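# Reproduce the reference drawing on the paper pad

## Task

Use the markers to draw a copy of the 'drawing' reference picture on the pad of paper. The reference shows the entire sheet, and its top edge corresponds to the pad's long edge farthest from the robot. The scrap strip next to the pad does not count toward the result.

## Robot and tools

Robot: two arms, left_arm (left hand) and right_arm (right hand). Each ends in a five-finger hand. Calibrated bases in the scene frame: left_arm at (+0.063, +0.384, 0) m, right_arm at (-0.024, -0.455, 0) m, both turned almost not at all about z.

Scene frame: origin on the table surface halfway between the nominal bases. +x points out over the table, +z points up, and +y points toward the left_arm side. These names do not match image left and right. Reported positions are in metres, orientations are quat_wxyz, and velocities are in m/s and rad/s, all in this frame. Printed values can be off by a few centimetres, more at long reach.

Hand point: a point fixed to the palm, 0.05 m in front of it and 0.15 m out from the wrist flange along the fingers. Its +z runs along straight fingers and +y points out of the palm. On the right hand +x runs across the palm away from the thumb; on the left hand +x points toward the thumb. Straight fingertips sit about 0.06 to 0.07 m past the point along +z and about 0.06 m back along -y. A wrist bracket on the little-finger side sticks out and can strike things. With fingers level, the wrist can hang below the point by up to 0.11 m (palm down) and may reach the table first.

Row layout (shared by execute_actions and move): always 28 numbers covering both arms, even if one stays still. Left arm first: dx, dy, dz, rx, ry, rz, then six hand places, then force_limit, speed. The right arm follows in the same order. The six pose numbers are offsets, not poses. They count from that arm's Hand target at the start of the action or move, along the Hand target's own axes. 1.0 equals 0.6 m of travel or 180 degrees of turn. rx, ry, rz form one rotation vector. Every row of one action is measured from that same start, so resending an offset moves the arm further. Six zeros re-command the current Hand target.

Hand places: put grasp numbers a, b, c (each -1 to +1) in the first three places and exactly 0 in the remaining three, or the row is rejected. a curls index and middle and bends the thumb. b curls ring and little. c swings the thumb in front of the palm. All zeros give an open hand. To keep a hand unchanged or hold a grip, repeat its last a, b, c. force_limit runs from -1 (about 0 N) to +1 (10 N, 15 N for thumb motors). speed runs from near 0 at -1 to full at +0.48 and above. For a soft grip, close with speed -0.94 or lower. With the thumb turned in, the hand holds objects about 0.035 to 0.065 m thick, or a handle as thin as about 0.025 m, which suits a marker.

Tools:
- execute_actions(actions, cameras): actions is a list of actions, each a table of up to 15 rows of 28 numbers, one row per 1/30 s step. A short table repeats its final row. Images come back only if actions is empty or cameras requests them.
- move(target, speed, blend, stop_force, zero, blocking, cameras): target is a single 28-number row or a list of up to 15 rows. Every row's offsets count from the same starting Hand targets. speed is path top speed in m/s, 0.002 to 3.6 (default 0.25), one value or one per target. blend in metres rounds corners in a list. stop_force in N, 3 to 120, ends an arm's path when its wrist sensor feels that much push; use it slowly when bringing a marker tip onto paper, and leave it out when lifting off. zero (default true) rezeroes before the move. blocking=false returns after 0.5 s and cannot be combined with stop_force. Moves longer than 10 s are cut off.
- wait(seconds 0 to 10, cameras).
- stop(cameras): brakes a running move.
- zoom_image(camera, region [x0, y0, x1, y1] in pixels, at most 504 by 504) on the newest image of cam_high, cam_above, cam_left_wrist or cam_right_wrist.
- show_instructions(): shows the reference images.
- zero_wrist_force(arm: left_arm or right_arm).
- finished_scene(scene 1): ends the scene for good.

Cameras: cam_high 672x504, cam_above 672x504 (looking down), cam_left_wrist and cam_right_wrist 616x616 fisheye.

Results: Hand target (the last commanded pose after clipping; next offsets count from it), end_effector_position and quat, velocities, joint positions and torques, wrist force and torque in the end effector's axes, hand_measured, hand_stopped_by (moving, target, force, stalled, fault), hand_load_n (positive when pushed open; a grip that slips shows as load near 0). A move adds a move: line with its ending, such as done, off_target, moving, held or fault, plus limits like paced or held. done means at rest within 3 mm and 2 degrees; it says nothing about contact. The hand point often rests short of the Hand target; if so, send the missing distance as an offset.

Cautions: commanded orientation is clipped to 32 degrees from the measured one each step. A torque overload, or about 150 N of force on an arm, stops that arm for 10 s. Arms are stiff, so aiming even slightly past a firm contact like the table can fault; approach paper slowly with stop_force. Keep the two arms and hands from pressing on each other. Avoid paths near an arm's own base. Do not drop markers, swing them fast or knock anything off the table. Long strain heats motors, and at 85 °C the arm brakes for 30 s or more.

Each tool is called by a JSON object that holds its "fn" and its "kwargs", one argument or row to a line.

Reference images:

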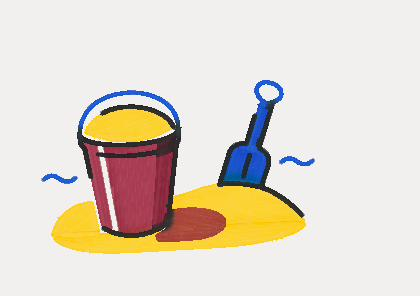

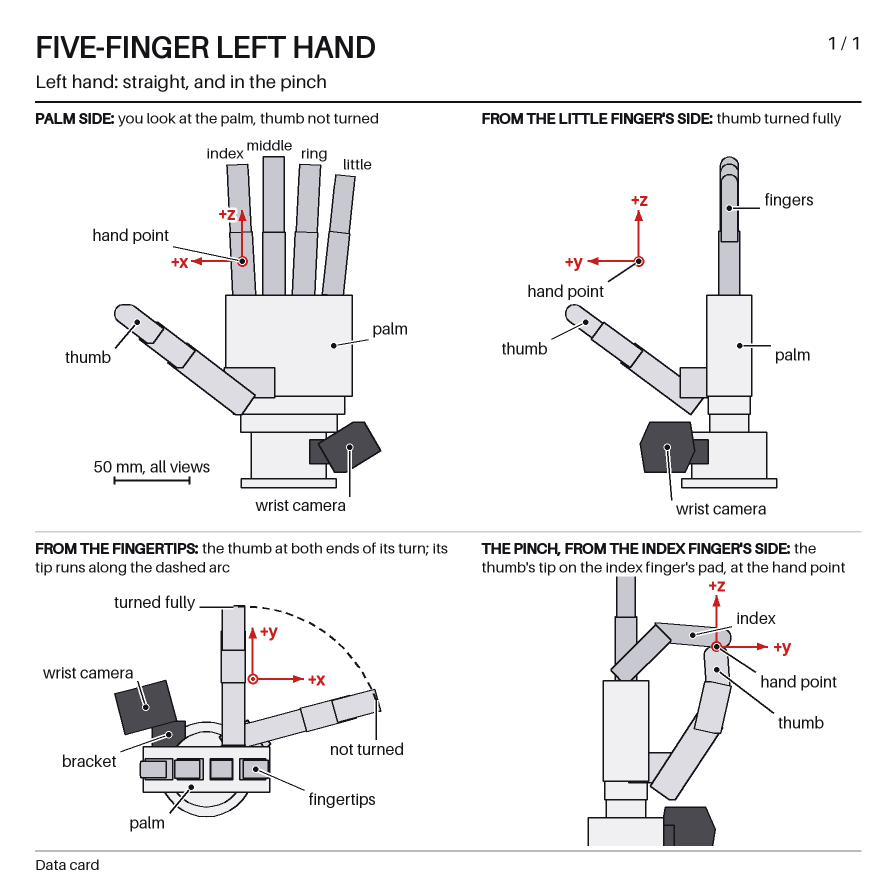

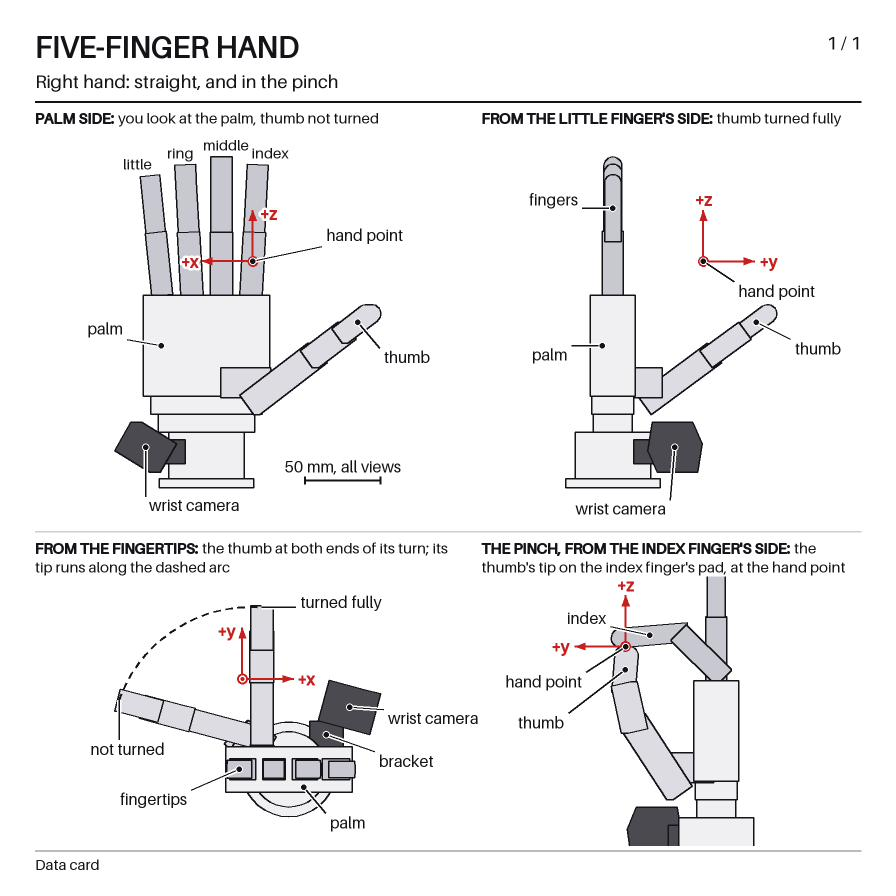

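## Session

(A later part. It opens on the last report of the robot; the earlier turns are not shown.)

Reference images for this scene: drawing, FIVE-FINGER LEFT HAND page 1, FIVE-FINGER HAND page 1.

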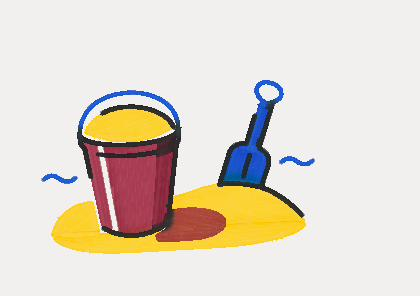

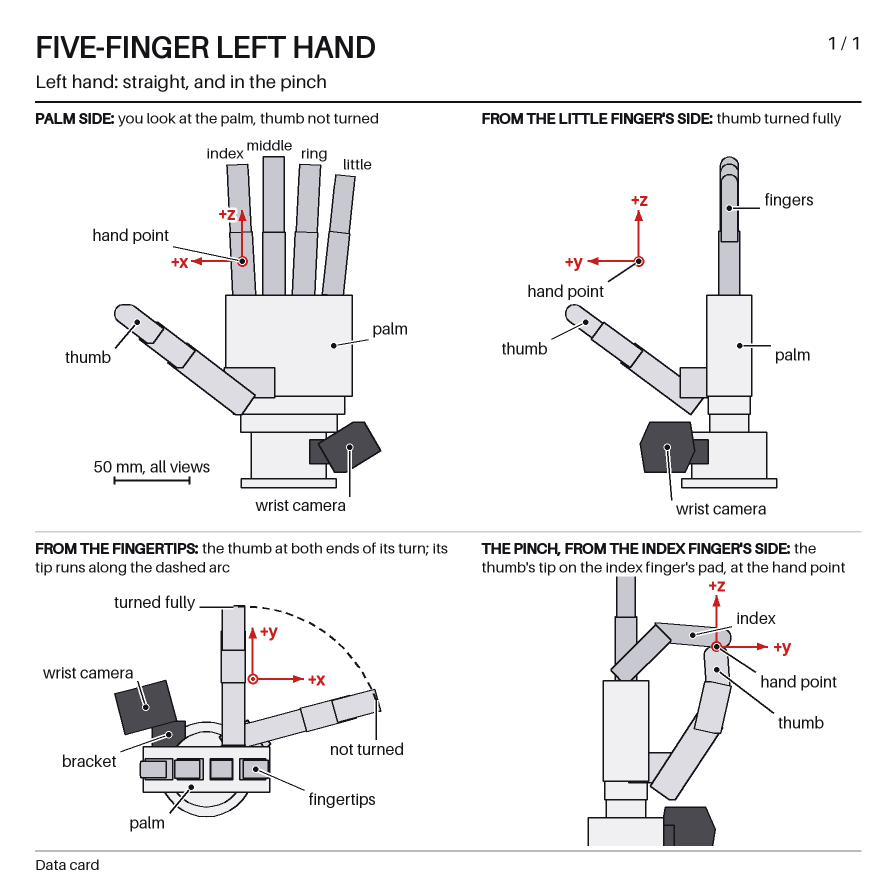

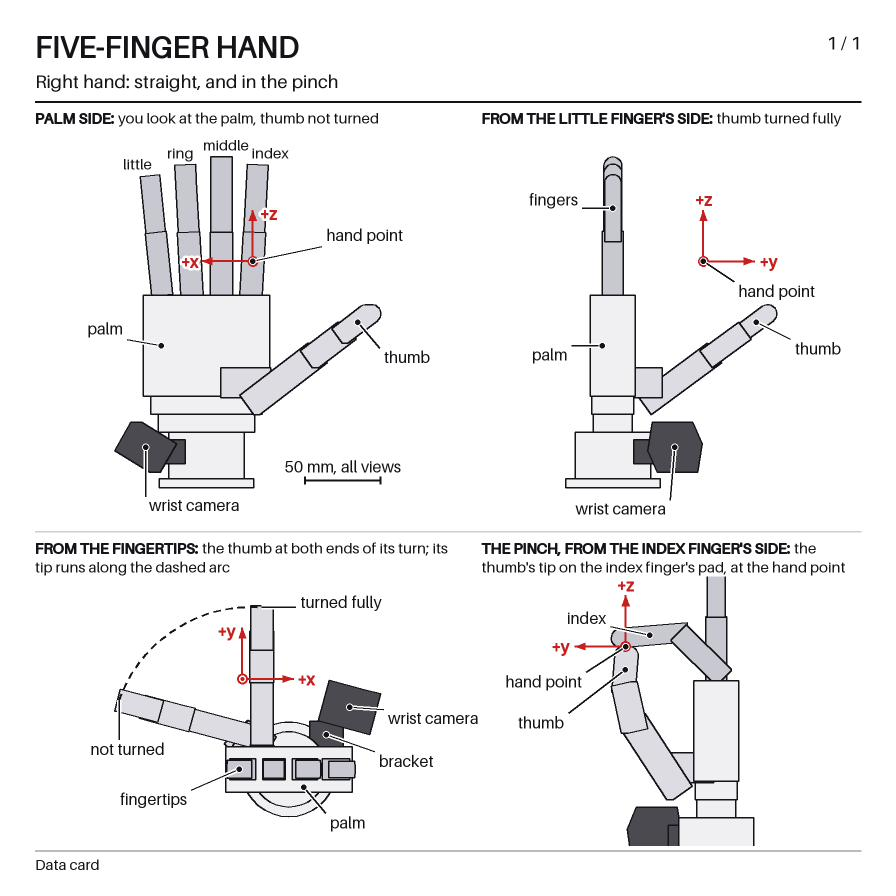

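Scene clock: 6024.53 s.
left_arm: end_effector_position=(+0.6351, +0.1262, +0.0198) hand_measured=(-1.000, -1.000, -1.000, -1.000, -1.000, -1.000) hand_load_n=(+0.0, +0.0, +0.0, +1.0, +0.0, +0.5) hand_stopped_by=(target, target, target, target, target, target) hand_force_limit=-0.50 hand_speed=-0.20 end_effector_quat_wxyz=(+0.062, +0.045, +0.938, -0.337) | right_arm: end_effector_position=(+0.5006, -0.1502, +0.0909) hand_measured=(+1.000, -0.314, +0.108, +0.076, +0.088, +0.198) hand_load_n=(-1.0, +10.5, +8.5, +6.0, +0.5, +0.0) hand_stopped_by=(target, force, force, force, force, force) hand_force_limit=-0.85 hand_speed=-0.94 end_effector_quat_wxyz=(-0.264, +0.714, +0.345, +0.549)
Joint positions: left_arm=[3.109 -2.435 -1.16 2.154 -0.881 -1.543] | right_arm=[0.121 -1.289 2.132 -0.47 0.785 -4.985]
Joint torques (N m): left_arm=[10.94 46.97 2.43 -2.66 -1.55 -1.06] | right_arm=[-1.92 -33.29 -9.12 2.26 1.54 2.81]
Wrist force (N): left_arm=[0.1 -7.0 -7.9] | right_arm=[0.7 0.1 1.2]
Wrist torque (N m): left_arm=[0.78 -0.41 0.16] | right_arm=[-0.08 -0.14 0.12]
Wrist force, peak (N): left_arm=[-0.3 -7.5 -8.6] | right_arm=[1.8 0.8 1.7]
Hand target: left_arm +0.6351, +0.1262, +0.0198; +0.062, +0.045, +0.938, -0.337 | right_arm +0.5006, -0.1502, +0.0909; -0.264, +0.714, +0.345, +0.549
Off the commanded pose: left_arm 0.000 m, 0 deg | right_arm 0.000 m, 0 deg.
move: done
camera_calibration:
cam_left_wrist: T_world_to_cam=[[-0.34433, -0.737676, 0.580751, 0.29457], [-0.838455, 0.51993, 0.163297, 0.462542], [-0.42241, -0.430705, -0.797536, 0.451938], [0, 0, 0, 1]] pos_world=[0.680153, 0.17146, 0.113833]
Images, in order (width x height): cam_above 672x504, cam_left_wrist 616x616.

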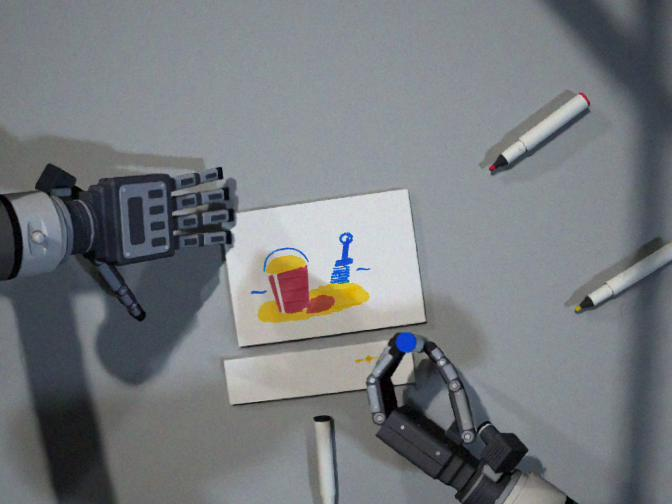

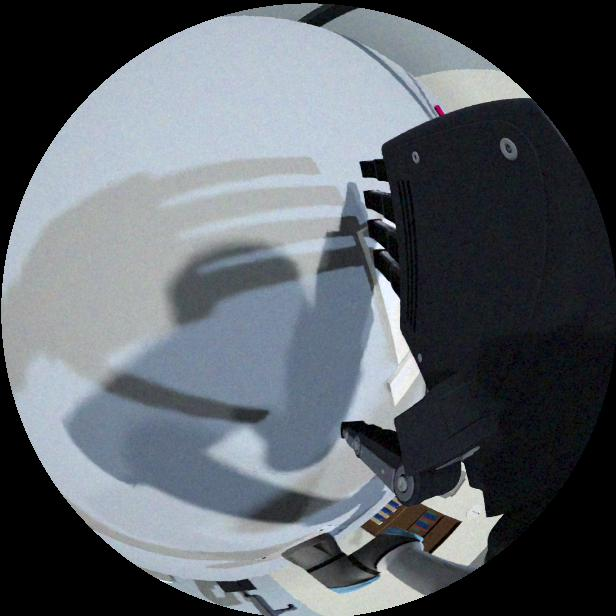

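{"fn": "zoom_image", "kwargs": {
  "camera": "cam_above",
  "region": [370, 160, 430, 210]
}}

{"fn": "zoom_image", "kwargs": {
  "camera": "cam_above",
  "region": [390, 290, 450, 340]
}}

{"fn": "zoom_image", "kwargs": {
  "camera": "cam_above",
  "region": [210, 310, 270, 360]
}}

{"fn": "zoom_image", "kwargs": {
  "camera": "cam_above",
  "region": [210, 190, 270, 240]
}}

Scaled by 8.400.

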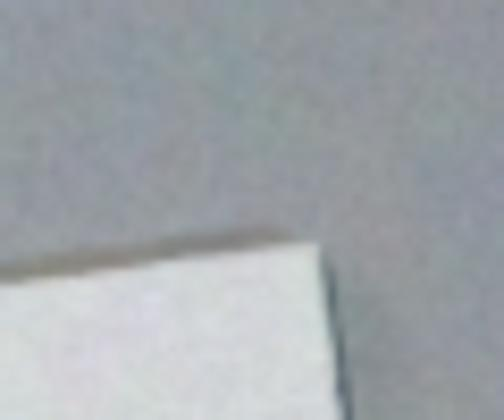

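Scaled by 8.400.

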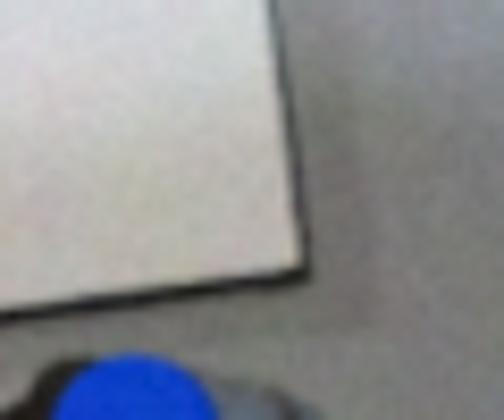

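Scaled by 8.400.

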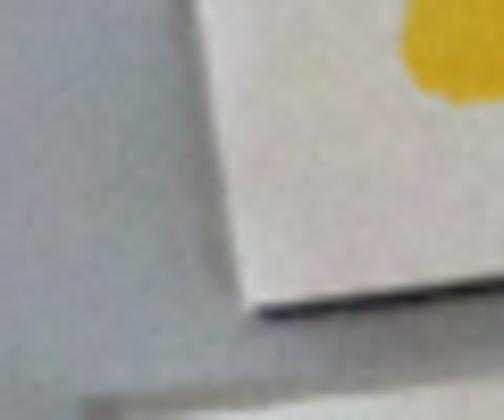

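Scaled by 8.400.

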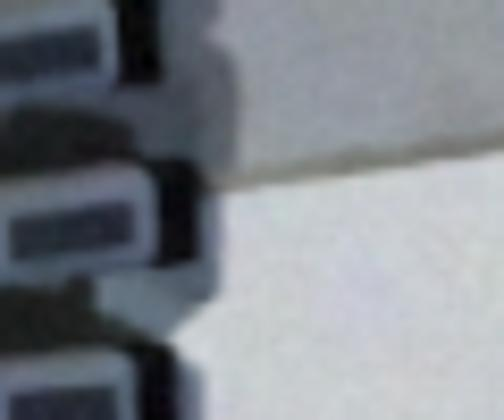

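{"fn": "move", "kwargs": {
  "target": [
    [-0.0146,-0.0626,-0.0764,0,0,0,0,0,0,0,0,0,-0.5,-0.2,0,0,0,0,0,0,0.8,0.7,1,0,0,0,-0.85,-0.94],
    [0.0546,-0.0849,-0.0714,0,0,0.0106,0,0,0,0,0,0,-0.5,-0.2,0,0,0,0,0,0,0.8,0.7,1,0,0,0,-0.85,-0.94],
    [0.0663,-0.0348,-0.0103,0,0,0.0106,0,0,0,0,0,0,-0.5,-0.2,0,0,0,0,0,0,0.8,0.7,1,0,0,0,-0.85,-0.94]
  ],
  "speed": [0.1,0.15,0.1],
  "blend": [0.01,0.01,0],
  "cameras": ["cam_above"]
}}

{"fn": "zoom_image", "kwargs": {
  "camera": "cam_above",
  "region": [210, 165, 440, 355]
}}

Scene clock: 6185.07 s.
left_arm: end_effector_position=(+0.5925, +0.1159, +0.0317) hand_measured=(-1.000, -1.000, -1.000, -1.000, -1.000, -1.000) hand_load_n=(+0.0, +0.0, +0.0, +0.0, +0.0, +0.0) hand_stopped_by=(target, target, target, target, target, target) hand_force_limit=-0.50 hand_speed=-0.20 end_effector_quat_wxyz=(+0.068, +0.061, +0.937, -0.336) | right_arm: end_effector_position=(+0.5006, -0.1502, +0.0909) hand_measured=(+1.000, -0.314, +0.108, +0.076, +0.088, +0.198) hand_load_n=(-1.0, +10.0, +8.0, +6.0, +0.5, +0.0) hand_stopped_by=(target, force, force, force, force, force) hand_force_limit=-0.85 hand_speed=-0.94 end_effector_quat_wxyz=(-0.264, +0.714, +0.345, +0.549)
Joint positions: left_arm=[3.087 -2.328 -1.323 2.227 -0.885 -1.538] | right_arm=[0.121 -1.289 2.132 -0.47 0.785 -4.984]
Joint torques (N m): left_arm=[13.83 58.72 25.88 -3.38 2.45 -1.25] | right_arm=[-6.95 -36.69 -6.67 1.54 -2.77 2.52]
Wrist force (N): left_arm=[0.6 0.4 -1.0] | right_arm=[0.4 0.5 1.2]
Wrist torque (N m): left_arm=[0.19 -0.19 0.07] | right_arm=[-0.03 -0.11 0.11]
Wrist force, peak (N): left_arm=[-0.4 -7.6 -8.5] | right_arm=[1.0 0.4 1.3]
Hand target: left_arm +0.5926, +0.1159, +0.0317; +0.068, +0.061, +0.937, -0.336 | right_arm +0.5006, -0.1502, +0.0909; -0.264, +0.714, +0.345, +0.549
Off the commanded pose: left_arm 0.000 m, 0 deg | right_arm 0.000 m, 0 deg.
move: done
Images, in order (width x height): cam_above 672x504.

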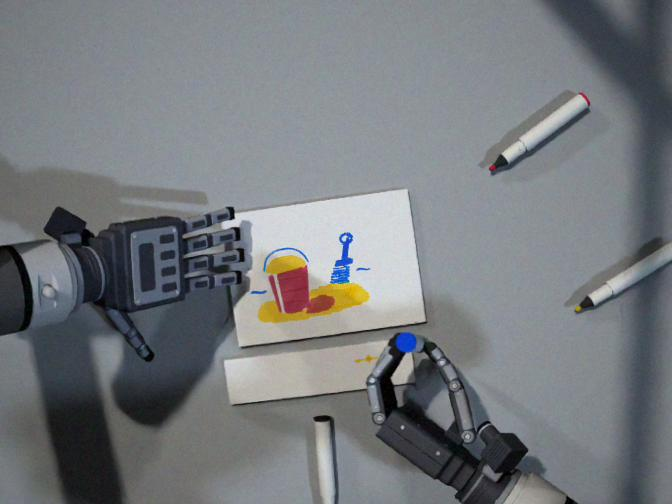

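Scaled by 2.191.

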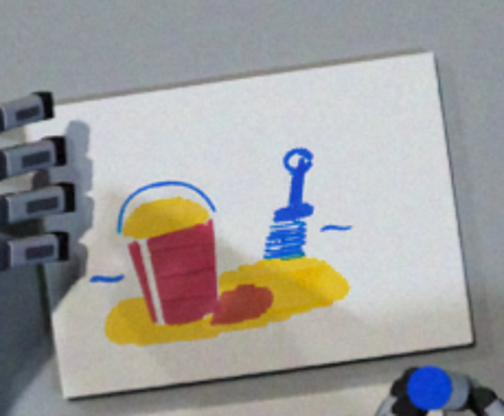

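{"fn": "move", "kwargs": {
  "target": [
    [0.0038,0.0157,0.0191,0,0,0,0,0,0,0,0,0,-0.5,-0.2,0,0,0,0,0,0,0.8,0.7,1,0,0,0,-0.85,-0.94]
  ],
  "speed": 0.008,
  "stop_force": 5,
  "cameras": []
}}

Scene clock: 6202.47 s.
left_arm: end_effector_position=(+0.5928, +0.1159, +0.0203) hand_measured=(-1.000, -1.000, -1.000, -1.000, -1.000, -1.000) hand_load_n=(+0.0, +0.0, +0.0, +0.0, +0.0, +0.0) hand_stopped_by=(target, target, target, target, target, target) hand_force_limit=-0.50 hand_speed=-0.20 end_effector_quat_wxyz=(+0.068, +0.061, +0.937, -0.336) | right_arm: end_effector_position=(+0.5006, -0.1502, +0.0909) hand_measured=(+1.000, -0.314, +0.108, +0.076, +0.088, +0.198) hand_load_n=(-1.0, +10.5, +8.5, +6.0, +0.5, +0.0) hand_stopped_by=(target, force, force, force, force, force) hand_force_limit=-0.85 hand_speed=-0.94 end_effector_quat_wxyz=(-0.264, +0.714, +0.345, +0.549)
Joint positions: left_arm=[3.087 -2.342 -1.33 2.249 -0.884 -1.538] | right_arm=[0.121 -1.289 2.132 -0.47 0.785 -4.984]
Joint torques (N m): left_arm=[4.73 57.01 24.95 -3.55 -1.23 0.74] | right_arm=[-8.49 -36.97 -6.15 0.49 -2.81 2.2]
Wrist force (N): left_arm=[-0.1 -2.6 -5.4] | right_arm=[0.4 0.3 1.3]
Wrist torque (N m): left_arm=[0.43 -0.24 0.06] | right_arm=[-0.07 -0.10 0.11]
Wrist force, peak (N): left_arm=[-0.2 -4.0 -9.4] | right_arm=[0.7 0.5 1.4]
Hand target: left_arm +0.5928, +0.1159, +0.0203; +0.068, +0.061, +0.937, -0.336 (not the last commanded pose) | right_arm +0.5006, -0.1502, +0.0909; -0.264, +0.714, +0.345, +0.549
Off the commanded pose: left_arm 0.004 m, 0 deg | right_arm 0.000 m, 0 deg.
move: contact (left_arm)
No camera images: "cameras" was empty.

{"fn": "move", "kwargs": {
  "target": [
    [0.00015,0.00063,0.00076,0,0,0,0,0,0,0,0,0,-0.5,-0.2,0,0,0,0,0,0,0.8,0.7,1,0,0,0,-0.85,-0.94]
  ],
  "speed": 0.01,
  "cameras": ["cam_above"]
}}

{"fn": "zoom_image", "kwargs": {
  "camera": "cam_above",
  "region": [310, 210, 410, 290]
}}

{"fn": "zoom_image", "kwargs": {
  "camera": "cam_above",
  "region": [370, 160, 430, 210]
}}

{"fn": "zoom_image", "kwargs": {
  "camera": "cam_above",
  "region": [390, 290, 450, 340]
}}

{"fn": "zoom_image", "kwargs": {
  "camera": "cam_above",
  "region": [210, 310, 270, 360]
}}

Scene clock: 6218.23 s.
left_arm: end_effector_position=(+0.5929, +0.1159, +0.0197) hand_measured=(-1.000, -1.000, -1.000, -1.000, -1.000, -1.000) hand_load_n=(+0.0, +0.0, +0.5, +1.0, +0.0, +0.0) hand_stopped_by=(target, target, target, target, target, target) hand_force_limit=-0.50 hand_speed=-0.20 end_effector_quat_wxyz=(+0.068, +0.061, +0.937, -0.336) | right_arm: end_effector_position=(+0.5006, -0.1502, +0.0909) hand_measured=(+1.000, -0.314, +0.108, +0.076, +0.088, +0.198) hand_load_n=(-1.0, +10.5, +8.5, +6.0, +0.5, +0.0) hand_stopped_by=(target, force, force, force, force, force) hand_force_limit=-0.85 hand_speed=-0.94 end_effector_quat_wxyz=(-0.264, +0.714, +0.345, +0.549)
Joint positions: left_arm=[3.087 -2.342 -1.33 2.25 -0.884 -1.538] | right_arm=[0.121 -1.289 2.132 -0.47 0.785 -4.984]
Joint torques (N m): left_arm=[-11.76 28.36 -1.33 0.96 -0.82 -0.85] | right_arm=[-6.65 -36.32 -7.1 -0.07 -2.77 2.14]
Wrist force (N): left_arm=[-1.3 -7.7 -13.9] | right_arm=[0.7 0.6 1.1]
Wrist torque (N m): left_arm=[1.09 -0.33 0.04] | right_arm=[0.00 -0.14 0.13]
Wrist force, peak (N): left_arm=[-1.0 -7.6 -14.3] | right_arm=[0.7 0.5 1.5]
Hand target: left_arm +0.5928, +0.1159, +0.0197; +0.068, +0.061, +0.937, -0.336 | right_arm +0.5006, -0.1502, +0.0909; -0.264, +0.714, +0.345, +0.549
Off the commanded pose: left_arm 0.000 m, 0 deg | right_arm 0.000 m, 0 deg.
move: done
Images, in order (width x height): cam_above 672x504.

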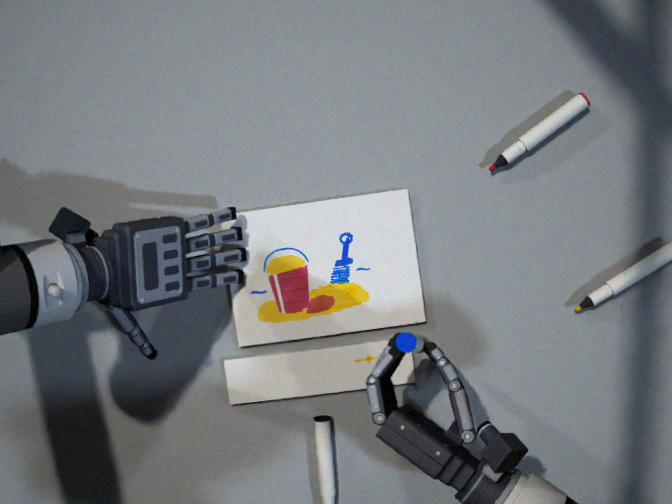

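Scaled by 5.040.

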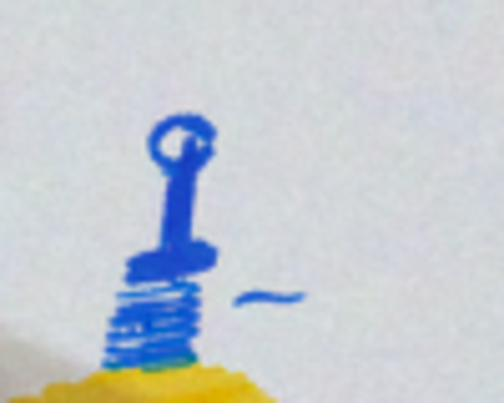

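Scaled by 8.400.

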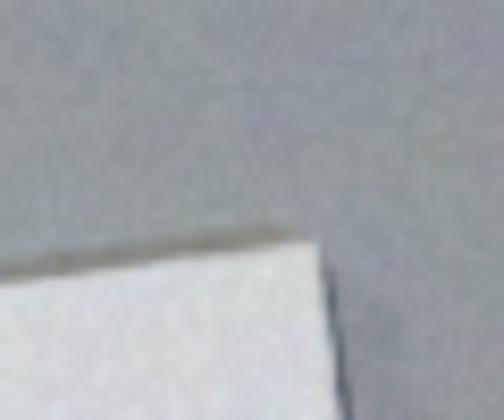

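Scaled by 8.400.

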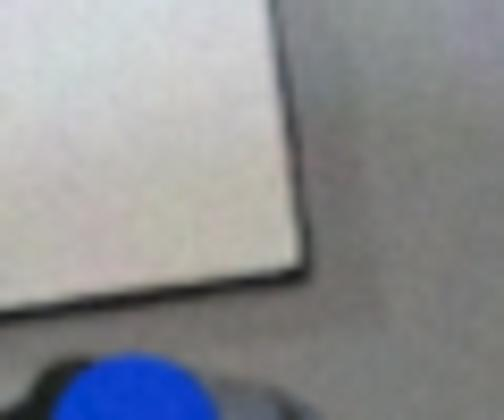

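Scaled by 8.400.

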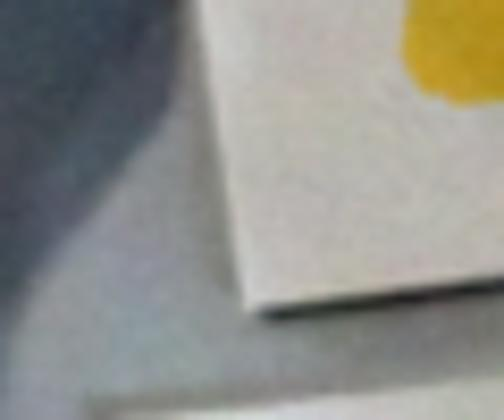

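{"fn": "move", "kwargs": {
  "target": [
    [-0.00007,-0.00031,-0.00038,0,0,0,0,0,0,0,0,0,-0.5,-0.2,0.01902,0.03717,0.19527,0,0,0,0.8,0.7,1,0,0,0,-0.85,-0.94]
  ],
  "speed": 0.2,
  "cameras": ["cam_above"]
}}

Scene clock: 6306.63 s.
left_arm: end_effector_position=(+0.5928, +0.1159, +0.0199) hand_measured=(-1.000, -1.000, -1.000, -1.000, -1.000, -1.000) hand_load_n=(+0.0, -0.5, +0.5, +0.5, +0.0, +0.0) hand_stopped_by=(target, target, target, target, target, target) hand_force_limit=-0.50 hand_speed=-0.20 end_effector_quat_wxyz=(+0.068, +0.061, +0.937, -0.336) | right_arm: end_effector_position=(+0.5903, -0.0732, +0.0718) hand_measured=(+1.000, -0.314, +0.108, +0.076, +0.088, +0.198) hand_load_n=(-1.0, +10.5, +8.5, +5.5, +0.5, +0.0) hand_stopped_by=(target, force, force, force, force, force) hand_force_limit=-0.85 hand_speed=-0.94 end_effector_quat_wxyz=(-0.264, +0.714, +0.345, +0.549)
Joint positions: left_arm=[3.087 -2.342 -1.33 2.25 -0.884 -1.538] | right_arm=[0.276 -1.048 1.809 -0.434 0.93 -4.914]
Joint torques (N m): left_arm=[-2.27 54.45 23.53 -3.3 -0.16 1.01] | right_arm=[-1.35 -32.49 -24.63 -3.07 -2.56 -2.89]
Wrist force (N): left_arm=[-1.1 -6.0 -9.7] | right_arm=[0.5 0.3 0.7]
Wrist torque (N m): left_arm=[0.79 -0.37 0.03] | right_arm=[0.00 -0.11 0.22]
Wrist force, peak (N): left_arm=[-1.6 -8.5 -14.9] | right_arm=[0.6 0.4 2.3]
Hand target: left_arm +0.5928, +0.1159, +0.0199; +0.068, +0.061, +0.937, -0.336 | right_arm +0.5903, -0.0732, +0.0718; -0.264, +0.714, +0.345, +0.549
Off the commanded pose: left_arm 0.000 m, 0 deg | right_arm 0.000 m, 0 deg.
move: done
Images, in order (width x height): cam_above 672x504.

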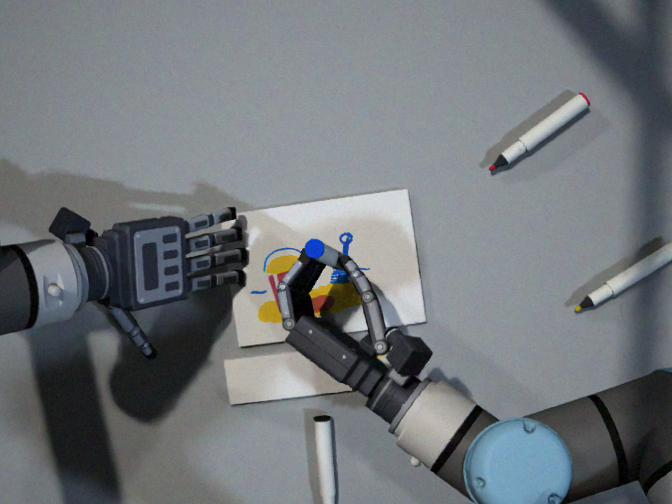

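{"fn": "move", "kwargs": {
  "target": [
    [0,0,0,0,0,0,0,0,0,0,0,0,-0.5,-0.2,-0.00547,0,0.001468,0,0,0,0.8,0.7,1,0,0,0,-0.85,-0.94],
    [0,0,0,0,0,0,0,0,0,0,0,0,-0.5,-0.2,0.000101,-0.019532,0.022262,0,0,0,0.8,0.7,1,0,0,0,-0.85,-0.94],
    [0,0,0,0,0,0,0,0,0,0,0,0,-0.5,-0.2,-0.00019,-0.021886,0.021175,0,0,0,0.8,0.7,1,0,0,0,-0.85,-0.94],
    [0,0,0,0,0,0,0,0,0,0,0,0,-0.5,-0.2,-0.005825,-0.00213,0.000142,0,0,0,0.8,0.7,1,0,0,0,-0.85,-0.94],
    [0,0,0,0,0,0,0,0,0,0,0,0,-0.5,-0.2,-0.00618,-0.00426,-0.001182,0,0,0,0.8,0.7,1,0,0,0,-0.85,-0.94],
    [0,0,0,0,0,0,0,0,0,0,0,0,-0.5,-0.2,-0.000481,-0.02424,0.020089,0,0,0,0.8,0.7,1,0,0,0,-0.85,-0.94],
    [0,0,0,0,0,0,0,0,0,0,0,0,-0.5,-0.2,-0.000756,-0.02665,0.019061,0,0,0,0.8,0.7,1,0,0,0,-0.85,-0.94],
    [0,0,0,0,0,0,0,0,0,0,0,0,-0.5,-0.2,-0.006535,-0.00639,-0.002509,0,0,0,0.8,0.7,1,0,0,0,-0.85,-0.94],
    [0,0,0,0,0,0,0,0,0,0,0,0,-0.5,-0.2,-0.00689,-0.008519,-0.003833,0,0,0,0.8,0.7,1,0,0,0,-0.85,-0.94],
    [0,0,0,0,0,0,0,0,0,0,0,0,-0.5,-0.2,-0.001047,-0.029003,0.017974,0,0,0,0.8,0.7,1,0,0,0,-0.85,-0.94],
    [0,0,0,0,0,0,0,0,0,0,0,0,-0.5,-0.2,-0.001339,-0.031357,0.016887,0,0,0,0.8,0.7,1,0,0,0,-0.85,-0.94],
    [0,0,0,0,0,0,0,0,0,0,0,0,-0.5,-0.2,-0.007246,-0.010649,-0.005159,0,0,0,0.8,0.7,1,0,0,0,-0.85,-0.94],
    [0,0,0,0,0,0,0,0,0,0,0,0,-0.5,-0.2,-0.0076,-0.012779,-0.006483,0,0,0,0.8,0.7,1,0,0,0,-0.85,-0.94],
    [0,0,0,0,0,0,0,0,0,0,0,0,-0.5,-0.2,-0.001614,-0.033767,0.01586,0,0,0,0.8,0.7,1,0,0,0,-0.85,-0.94],
    [0,0,0,0,0,0,0,0,0,0,0,0,-0.5,-0.2,0.003856,-0.033767,0.014392,0,0,0,0.8,0.7,1,0,0,0,-0.85,-0.94]
  ],
  "speed": [0.03,0.08,0.08,0.08,0.08,0.08,0.08,0.08,0.08,0.08,0.08,0.08,0.08,0.08,0.05],
  "blend": [0.0005,0.0005,0.0005,0.0005,0.0005,0.0005,0.0005,0.0005,0.0005,0.0005,0.0005,0.0005,0.0005,0.0005,0],
  "cameras": ["cam_above"]
}}

{"fn": "zoom_image", "kwargs": {
  "camera": "cam_above",
  "region": [310, 210, 410, 290]
}}

{"fn": "zoom_image", "kwargs": {
  "camera": "cam_above",
  "region": [370, 160, 430, 210]
}}

Scene clock: 6354.10 s.
left_arm: end_effector_position=(+0.5928, +0.1159, +0.0199) hand_measured=(-1.000, -1.000, -1.000, -1.000, -1.000, -1.000) hand_load_n=(+0.0, +0.0, +0.5, +0.5, +0.0, +0.0) hand_stopped_by=(target, target, target, target, target, target) hand_force_limit=-0.50 hand_speed=-0.20 end_effector_quat_wxyz=(+0.068, +0.061, +0.937, -0.336) | right_arm: end_effector_position=(+0.5801, -0.0536, +0.0719) hand_measured=(+1.000, -0.314, +0.108, +0.076, +0.088, +0.198) hand_load_n=(-1.0, +10.5, +8.0, +6.0, +0.5, +0.0) hand_stopped_by=(target, force, force, force, force, force) hand_force_limit=-0.85 hand_speed=-0.94 end_effector_quat_wxyz=(-0.264, +0.714, +0.345, +0.549) end_effector_velocity=(-0.001, +0.001, -0.003) end_effector_angular_velocity=(-0.001, +0.000, +0.002)
Joint positions: left_arm=[3.087 -2.342 -1.33 2.25 -0.884 -1.538] | right_arm=[0.322 -1.049 1.808 -0.443 0.974 -4.896]
Joint velocities: left_arm=[within noise] | right_arm=[0.001 0.004 0.001 -0.005 -0.001 -0.001]
Joint torques (N m): left_arm=[9.39 54.68 23.94 -2.68 0.54 1.33] | right_arm=[-0.89 -29.2 -7.84 -3.1 -2.87 -2.54]
Wrist force (N): left_arm=[-0.9 -5.7 -9.4] | right_arm=[0.4 0.5 0.8]
Wrist torque (N m): left_arm=[0.79 -0.35 0.04] | right_arm=[0.01 -0.12 0.18]
Wrist force, peak (N): left_arm=[-1.3 -6.1 -9.8] | right_arm=[2.7 -1.1 1.4]
Hand target: left_arm +0.5928, +0.1159, +0.0199; +0.068, +0.061, +0.937, -0.336 | right_arm +0.5800, -0.0536, +0.0717; -0.264, +0.714, +0.345, +0.549
Off the commanded pose: left_arm 0.000 m, 0 deg | right_arm 0.000 m, 0 deg.
move: done
Images, in order (width x height): cam_above 672x504.

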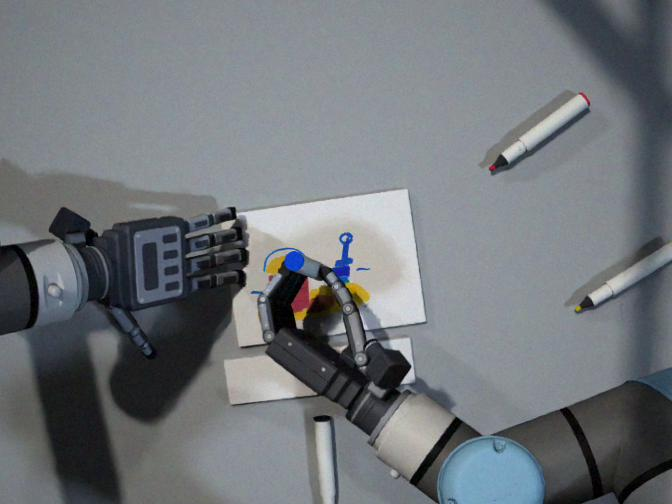

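Scaled by 5.040.

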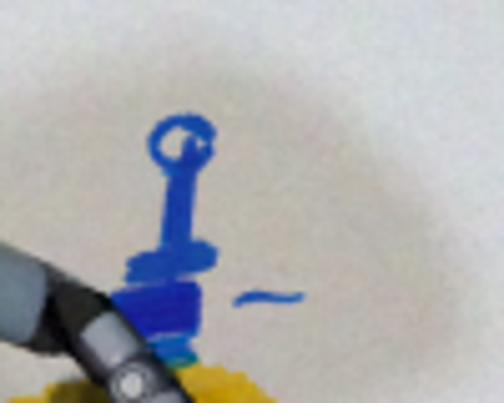

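Scaled by 8.400.

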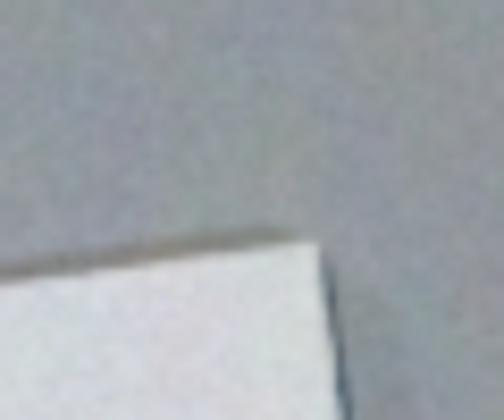

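{"fn": "move", "kwargs": {
  "target": [
    [0,0,0,0,0,0,0,0,0,0,0,0,-0.5,-0.2,-0.005921,-0.002354,0.000423,0,0,0,0.8,0.7,1,0,0,0,-0.85,-0.94],
    [0,0,0,0,0,0,0,0,0,0,0,0,-0.5,-0.2,-0.011972,0.018858,-0.022158,0,0,0,0.8,0.7,1,0,0,0,-0.85,-0.94],
    [0,0,0,0,0,0,0,0,0,0,0,0,-0.5,-0.2,-0.012343,0.016784,-0.023543,0,0,0,0.8,0.7,1,0,0,0,-0.85,-0.94],
    [0,0,0,0,0,0,0,0,0,0,0,0,-0.5,-0.2,-0.006213,-0.004707,-0.000663,0,0,0,0.8,0.7,1,0,0,0,-0.85,-0.94],
    [0,0,0,0,0,0,0,0,0,0,0,0,-0.5,-0.2,-0.006488,-0.007117,-0.001691,0,0,0,0.8,0.7,1,0,0,0,-0.85,-0.94],
    [0,0,0,0,0,0,0,0,0,0,0,0,-0.5,-0.2,-0.012698,0.014654,-0.024869,0,0,0,0.8,0.7,1,0,0,0,-0.85,-0.94],
    [0,0,0,0,0,0,0,0,0,0,0,0,-0.5,-0.2,-0.013053,0.012524,-0.026193,0,0,0,0.8,0.7,1,0,0,0,-0.85,-0.94],
    [0,0,0,0,0,0,0,0,0,0,0,0,-0.5,-0.2,-0.006779,-0.009471,-0.002778,0,0,0,0.8,0.7,1,0,0,0,-0.85,-0.94],
    [0,0,0,0,0,0,0,0,0,0,0,0,-0.5,-0.2,-0.00707,-0.011824,-0.003864,0,0,0,0.8,0.7,1,0,0,0,-0.85,-0.94],
    [0,0,0,0,0,0,0,0,0,0,0,0,-0.5,-0.2,-0.013408,0.010394,-0.027519,0,0,0,0.8,0.7,1,0,0,0,-0.85,-0.94],
    [0,0,0,0,0,0,0,0,0,0,0,0,-0.5,-0.2,-0.007778,0.010394,-0.02903,0,0,0,0.8,0.7,1,0,0,0,-0.85,-0.94],
    [0,0,0,0,0,0,0,0,0,0,0,0,-0.5,-0.2,0.001212,0.017914,0.004522,0,0,0,0.8,0.7,1,0,0,0,-0.85,-0.94],
    [0,0,0,0,0,0,0,0,0,0,0,0,-0.5,-0.2,-0.004418,0.017914,0.006033,0,0,0,0.8,0.7,1,0,0,0,-0.85,-0.94],
    [0,0,0,0,0,0,0,0,0,0,0,0,-0.5,-0.2,-0.00886,0.034945,-0.010542,0,0,0,0.8,0.7,1,0,0,0,-0.85,-0.94],
    [0,0,0,0,0,0,0,0,0,0,0,0,-0.5,-0.2,0.01287,0.034945,-0.01636,0,0,0,0.8,0.7,1,0,0,0,-0.85,-0.94]
  ],
  "speed": [0.03,0.08,0.08,0.08,0.08,0.08,0.08,0.08,0.08,0.08,0.05,0.1,0.03,0.08,0.08],
  "blend": [0.0005,0.0005,0.0005,0.0005,0.0005,0.0005,0.0005,0.0005,0.0005,0.0005,0,0,0.0005,0.0005,0],
  "cameras": ["cam_above"]
}}

{"fn": "zoom_image", "kwargs": {
  "camera": "cam_above",
  "region": [310, 210, 410, 290]
}}

{"fn": "zoom_image", "kwargs": {
  "camera": "cam_above",
  "region": [370, 160, 430, 210]
}}

Scene clock: 6405.40 s.
left_arm: end_effector_position=(+0.5928, +0.1159, +0.0199) hand_measured=(-1.000, -1.000, -1.000, -1.000, -1.000, -1.000) hand_load_n=(+0.0, +0.0, +0.0, +0.5, +0.0, +0.0) hand_stopped_by=(target, target, target, target, target, target) hand_force_limit=-0.50 hand_speed=-0.20 end_effector_quat_wxyz=(+0.068, +0.061, +0.937, -0.336) | right_arm: end_effector_position=(+0.5918, -0.0725, +0.0819) hand_measured=(+1.000, -0.314, +0.108, +0.076, +0.088, +0.198) hand_load_n=(-1.0, +10.5, +8.5, +6.0, +0.5, +0.0) hand_stopped_by=(target, force, force, force, force, force) hand_force_limit=-0.85 hand_speed=-0.94 end_effector_quat_wxyz=(-0.264, +0.714, +0.345, +0.549)
Joint positions: left_arm=[3.087 -2.342 -1.33 2.25 -0.884 -1.538] | right_arm=[0.276 -1.062 1.798 -0.409 0.931 -4.914]
Joint torques (N m): left_arm=[10.95 53.15 24.03 -2.58 0.43 1.4] | right_arm=[1.33 -30.04 -9 -3.22 2.01 2.79]
Wrist force (N): left_arm=[-0.9 -6.0 -9.3] | right_arm=[0.6 0.4 0.8]
Wrist torque (N m): left_arm=[0.74 -0.36 0.05] | right_arm=[0.00 -0.12 0.25]
Wrist force, peak (N): left_arm=[-1.0 -6.0 -9.6] | right_arm=[6.0 -1.4 1.7]
Hand target: left_arm +0.5928, +0.1159, +0.0199; +0.068, +0.061, +0.937, -0.336 | right_arm +0.5918, -0.0725, +0.0818; -0.264, +0.714, +0.345, +0.549
Off the commanded pose: left_arm 0.000 m, 0 deg | right_arm 0.000 m, 0 deg.
move: done
Images, in order (width x height): cam_above 672x504.

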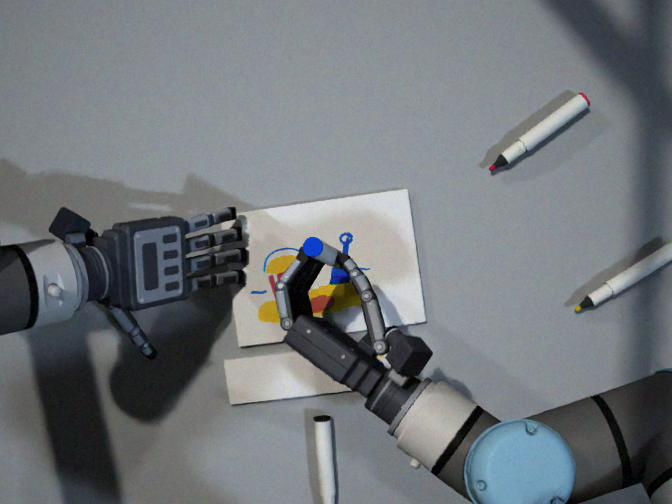

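Scaled by 5.040.

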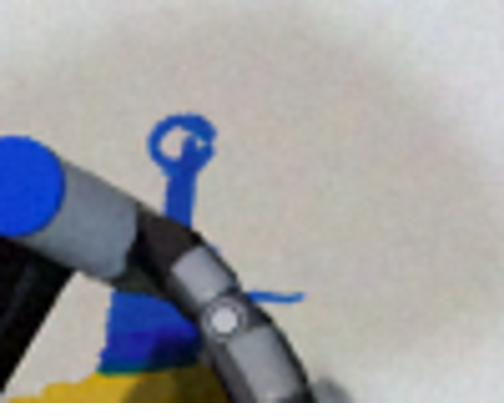

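Scaled by 8.400.

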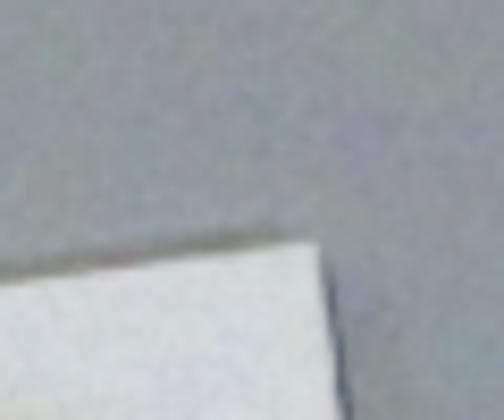

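{"fn": "move", "kwargs": {
  "target": [
    [0,0,0,0,0,0,0,0,0,0,0,0,-0.5,-0.2,0.09659,0,-0.02588,0,0,0,0.8,0.7,1,0,0,0,-0.85,-0.94],
    [0,0,0,0,0,0,0,0,0,0,0,0,-0.5,-0.2,0.01836,0.3226,-0.31789,-0.1374,0.0233,0.5326,0.8,0.7,1,0,0,0,-0.85,-0.94],
    [0,0,0,0,0,0,0,0,0,0,0,0,-0.5,-0.2,-0.15372,0.3226,-0.27177,-0.1374,0.0233,0.5326,0.8,0.7,1,0,0,0,-0.85,-0.94]
  ],
  "speed": [0.15,0.2,0.12],
  "blend": [0.02,0.01,0],
  "cameras": ["cam_above"]
}}

{"fn": "zoom_image", "kwargs": {
  "camera": "cam_above",
  "region": [220, 190, 440, 360]
}}

Scene clock: 6462.90 s.
left_arm: end_effector_position=(+0.5928, +0.1159, +0.0199) hand_measured=(-1.000, -1.000, -1.000, -1.000, -1.000, -1.000) hand_load_n=(-0.5, +0.0, +0.5, +0.5, -0.5, +0.0) hand_stopped_by=(target, target, target, target, target, target) hand_force_limit=-0.50 hand_speed=-0.20 end_effector_quat_wxyz=(+0.068, +0.061, +0.937, -0.336) | right_arm: end_effector_position=(+0.6304, -0.3349, +0.0350) hand_measured=(+1.000, -0.314, +0.108, +0.076, +0.088, +0.198) hand_load_n=(-1.0, +10.5, +8.0, +6.0, +0.5, +0.0) hand_stopped_by=(target, force, force, force, force, force) hand_force_limit=-0.85 hand_speed=-0.94 end_effector_quat_wxyz=(-0.451, +0.750, -0.415, +0.250)
Joint positions: left_arm=[3.087 -2.342 -1.33 2.25 -0.884 -1.538] | right_arm=[-0.239 -0.984 1.62 0.036 0.851 -3.626]
Joint torques (N m): left_arm=[11.54 53.74 23.58 -1.63 0.48 1.43] | right_arm=[7.54 -45.87 -26.75 1.75 2.04 2.42]
Wrist force (N): left_arm=[-0.8 -5.7 -9.5] | right_arm=[-0.6 0.5 0.2]
Wrist torque (N m): left_arm=[0.79 -0.36 0.05] | right_arm=[-0.02 0.11 0.01]
Wrist force, peak (N): left_arm=[-1.0 -6.0 -9.7] | right_arm=[-0.7 1.6 0.9]
Hand target: left_arm +0.5928, +0.1159, +0.0199; +0.068, +0.061, +0.937, -0.336 | right_arm +0.6305, -0.3350, +0.0350; -0.451, +0.750, -0.414, +0.250
Off the commanded pose: left_arm 0.000 m, 0 deg | right_arm 0.000 m, 0 deg.
move: done
Images, in order (width x height): cam_above 672x504.

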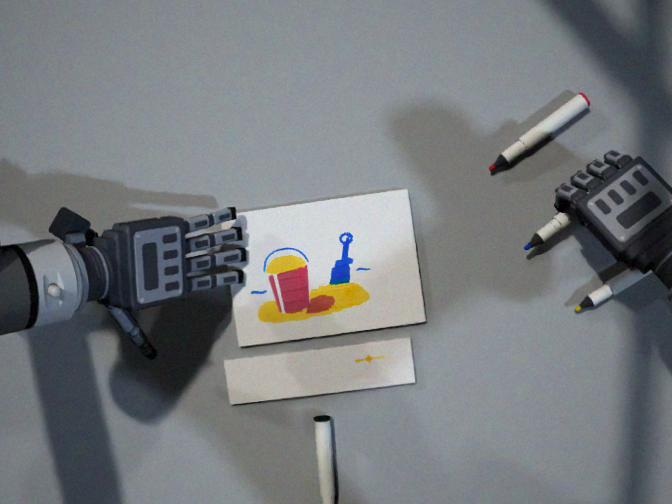

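Scaled by 2.291.

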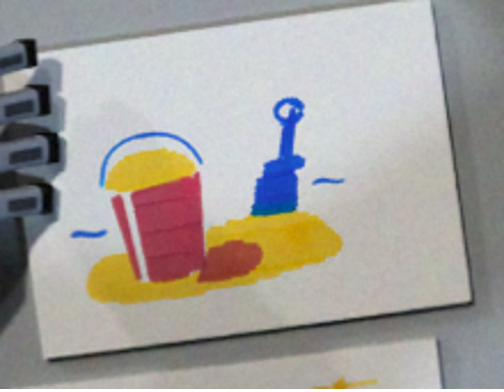

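{"fn": "move", "kwargs": {
  "target": [
    [0,0,0,0,0,0,0,0,0,0,0,0,-0.5,-0.2,0,0.0294,0.0156,0,0,0,0.8,0.7,1,0,0,0,-0.85,-0.94]
  ],
  "speed": 0.008,
  "stop_force": 3,
  "cameras": []
}}

Scene clock: 6479.43 s.
left_arm: end_effector_position=(+0.5928, +0.1159, +0.0199) hand_measured=(-1.000, -1.000, -1.000, -1.000, -1.000, -1.000) hand_load_n=(+0.0, +0.0, +0.5, +0.5, +0.0, +0.0) hand_stopped_by=(target, target, target, target, target, target) hand_force_limit=-0.50 hand_speed=-0.20 end_effector_quat_wxyz=(+0.068, +0.061, +0.937, -0.336) | right_arm: end_effector_position=(+0.6305, -0.3350, +0.0208) hand_measured=(+1.000, -0.314, +0.108, +0.076, +0.088, +0.198) hand_load_n=(-0.5, +10.5, +8.5, +6.0, +0.5, +0.5) hand_stopped_by=(target, force, force, force, force, force) hand_force_limit=-0.85 hand_speed=-0.94 end_effector_quat_wxyz=(-0.451, +0.750, -0.414, +0.250)
Joint positions: left_arm=[3.087 -2.342 -1.33 2.25 -0.884 -1.538] | right_arm=[-0.239 -0.963 1.629 0.006 0.851 -3.626]
Joint torques (N m): left_arm=[11.84 54.5 22.15 -1.04 0.43 1.24] | right_arm=[-6.45 -49.98 -24.03 3.26 -0.07 -1.85]
Wrist force (N): left_arm=[-1.0 -5.7 -9.4] | right_arm=[-0.5 -1.9 -0.2]
Wrist torque (N m): left_arm=[0.79 -0.34 0.03] | right_arm=[0.00 0.11 -0.16]
Wrist force, peak (N): left_arm=[-1.1 -5.9 -9.7] | right_arm=[-2.6 -5.3 -0.9]
Hand target: left_arm +0.5928, +0.1159, +0.0199; +0.068, +0.061, +0.937, -0.336 | right_arm +0.6305, -0.3350, +0.0208; -0.451, +0.750, -0.414, +0.250 (not the last commanded pose)
Off the commanded pose: left_arm 0.000 m, 0 deg | right_arm 0.006 m, 0 deg.
move: contact (right_arm)
No camera images: "cameras" was empty.

{"fn": "move", "kwargs": {
  "target": [
    [0,0,0,0,0,0,0,0,0,0,0,0,-0.5,-0.2,0,0,0,0,0,0,0.6,0.5,1,0,0,0,-0.6,-0.8],
    [0,0,0,0,0,0,0,0,0,0,0,0,-0.5,-0.2,0,0,0,0,0,0,0.54,0.45,1,0,0,0,-0.6,-0.8],
    [0,0,0,0,0,0,0,0,0,0,0,0,-0.5,-0.2,0,-0.0074,-0.0039,0,0,0,0.54,0.45,1,0,0,0,-0.6,-0.8],
    [0,0,0,0,0,0,0,0,0,0,0,0,-0.5,-0.2,0,-0.0074,-0.0039,0,0,0,0.48,0.38,1,0,0,0,-0.6,-0.8],
    [0,0,0,0,0,0,0,0,0,0,0,0,-0.5,-0.2,0,-0.1177,-0.0625,0,0,0,0.48,0.38,1,0,0,0,-0.6,-0.8]
  ],
  "speed": [0.02,0.02,0.02,0.02,0.08],
  "cameras": ["cam_above"]
}}

Scene clock: 6496.03 s.
left_arm: end_effector_position=(+0.5928, +0.1159, +0.0199) hand_measured=(-1.000, -1.000, -1.000, -1.000, -1.000, -1.000) hand_load_n=(-0.5, +0.0, +0.5, +0.5, +0.0, +0.0) hand_stopped_by=(target, target, target, target, target, target) hand_force_limit=-0.50 hand_speed=-0.20 end_effector_quat_wxyz=(+0.068, +0.061, +0.937, -0.336) | right_arm: end_effector_position=(+0.6304, -0.3349, +0.1009) hand_measured=(+1.000, -0.404, -0.116, -0.096, -0.206, -0.288) hand_load_n=(+0.0, +0.0, +0.0, +0.0, +0.0, +0.0) hand_stopped_by=(target, target, target, target, target, target) hand_force_limit=-0.60 hand_speed=-0.80 end_effector_quat_wxyz=(-0.451, +0.750, -0.414, +0.250)
Joint positions: left_arm=[3.087 -2.342 -1.33 2.25 -0.884 -1.538] | right_arm=[-0.239 -1.067 1.559 0.179 0.851 -3.626]
Joint torques (N m): left_arm=[12.29 53.87 22.88 -0.61 0.4 1.47] | right_arm=[5.13 -31.41 -9.93 -1.42 1.15 -1.75]
Wrist force (N): left_arm=[-1.0 -5.6 -9.4] | right_arm=[-0.5 0.5 0.1]
Wrist torque (N m): left_arm=[0.80 -0.34 0.02] | right_arm=[-0.02 0.09 0.00]
Wrist force, peak (N): left_arm=[-1.0 -6.1 -9.6] | right_arm=[-0.8 -2.3 -0.1]
Hand target: left_arm +0.5928, +0.1159, +0.0199; +0.068, +0.061, +0.937, -0.336 | right_arm +0.6304, -0.3349, +0.1008; -0.451, +0.750, -0.414, +0.250
Off the commanded pose: left_arm 0.000 m, 0 deg | right_arm 0.000 m, 0 deg.
move: done
Images, in order (width x height): cam_above 672x504.

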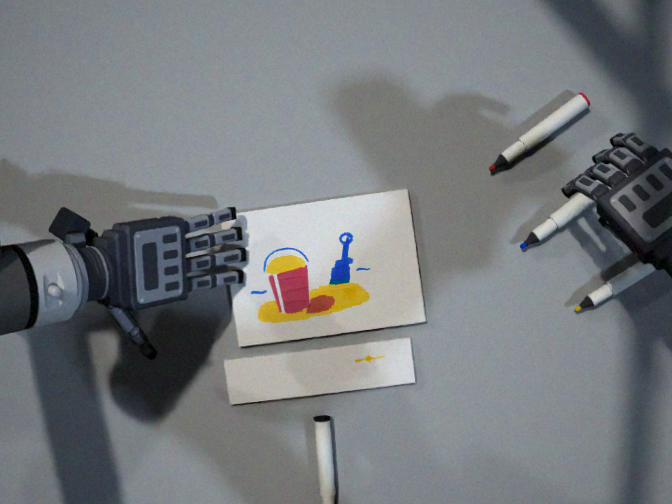

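{"fn": "move", "kwargs": {
  "target": [
    [0,0,0,0,0,0,0,0,0,0,0,0,-0.5,-0.2,0,-0.0883,-0.0469,0,0,0,0.45,0.35,1,0,0,0,-0.6,-0.8],
    [0,0,0,0,0,0,0,0,0,0,0,0,-0.5,-0.2,-0.66465,-0.01996,-0.1754,0,-0.2845,-0.1511,0.45,0.35,1,0,0,0,-0.6,-0.8]
  ],
  "speed": [0.15,0.25],
  "blend": [0.02,0],
  "cameras": ["cam_above","cam_right_wrist"]
}}

Scene clock: 6528.20 s.
left_arm: end_effector_position=(+0.5928, +0.1159, +0.0199) hand_measured=(-1.000, -1.000, -1.000, -1.000, -1.000, -1.000) hand_load_n=(+0.0, -0.5, +0.5, +0.5, +0.0, +0.0) hand_stopped_by=(target, target, target, target, target, target) hand_force_limit=-0.50 hand_speed=-0.20 end_effector_quat_wxyz=(+0.068, +0.061, +0.937, -0.336) | right_arm: end_effector_position=(+0.3446, -0.0434, +0.1600) hand_measured=(+1.000, -0.418, -0.170, -0.162, -0.268, -0.346) hand_load_n=(+0.0, +0.0, +0.0, +0.0, +0.0, +0.0) hand_stopped_by=(target, target, target, target, target, target) hand_force_limit=-0.60 hand_speed=-0.80 end_effector_quat_wxyz=(-0.515, +0.857, +0.001, +0.001)
Joint positions: left_arm=[3.087 -2.342 -1.33 2.25 -0.884 -1.538] | right_arm=[0.249 -1.133 1.613 0.726 0.527 -4.298]
Joint torques (N m): left_arm=[11.85 53.33 22.64 -0.17 0.41 1.54] | right_arm=[8.54 -45.81 -8.52 -0.1 1.63 1.95]
Wrist force (N): left_arm=[-0.8 -5.7 -9.2] | right_arm=[-1.1 0.3 0.1]
Wrist torque (N m): left_arm=[0.79 -0.36 0.04] | right_arm=[-0.02 0.16 -0.14]
Wrist force, peak (N): left_arm=[-1.2 -6.0 -9.6] | right_arm=[-2.0 -0.3 0.9]
Hand target: left_arm +0.5928, +0.1159, +0.0199; +0.068, +0.061, +0.937, -0.336 | right_arm +0.3445, -0.0434, +0.1600; -0.515, +0.857, +0.001, +0.001
Off the commanded pose: left_arm 0.000 m, 0 deg | right_arm 0.000 m, 0 deg.
move: done
camera_calibration:
cam_right_wrist: T_world_to_cam=[[0.310338, -0.457531, -0.83328, -0.00464786], [-0.811537, -0.584011, 0.0184244, 0.246447], [-0.495075, 0.67052, -0.552544, 0.401703], [0, 0, 0, 1]] pos_world=[0.400316, -0.127548, 0.213545]
Images, in order (width x height): cam_above 672x504, cam_right_wrist 616x616.

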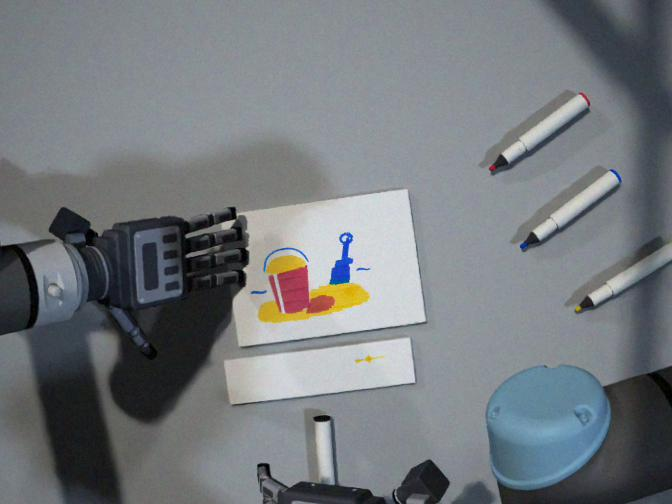

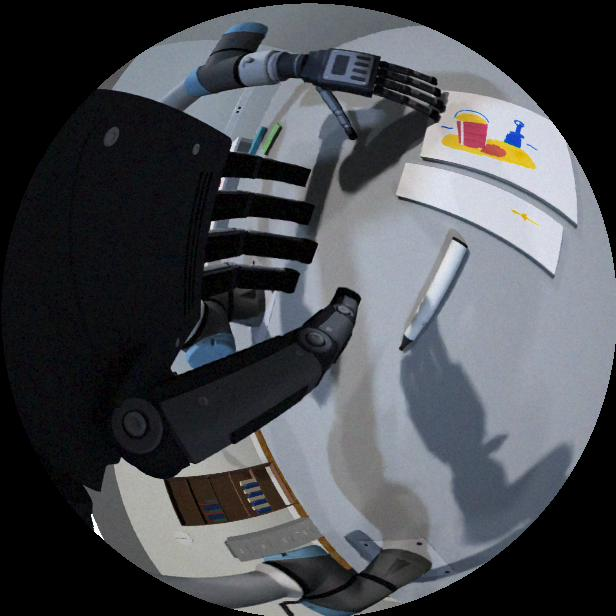

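{"fn": "zoom_image", "kwargs": {
  "camera": "cam_right_wrist",
  "region": [380, 220, 500, 370]
}}

Scaled by 3.360 from the camera's 616x616 image, which has a finer 880x880 frame.

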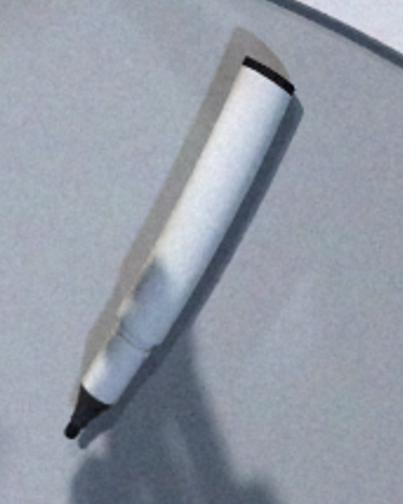

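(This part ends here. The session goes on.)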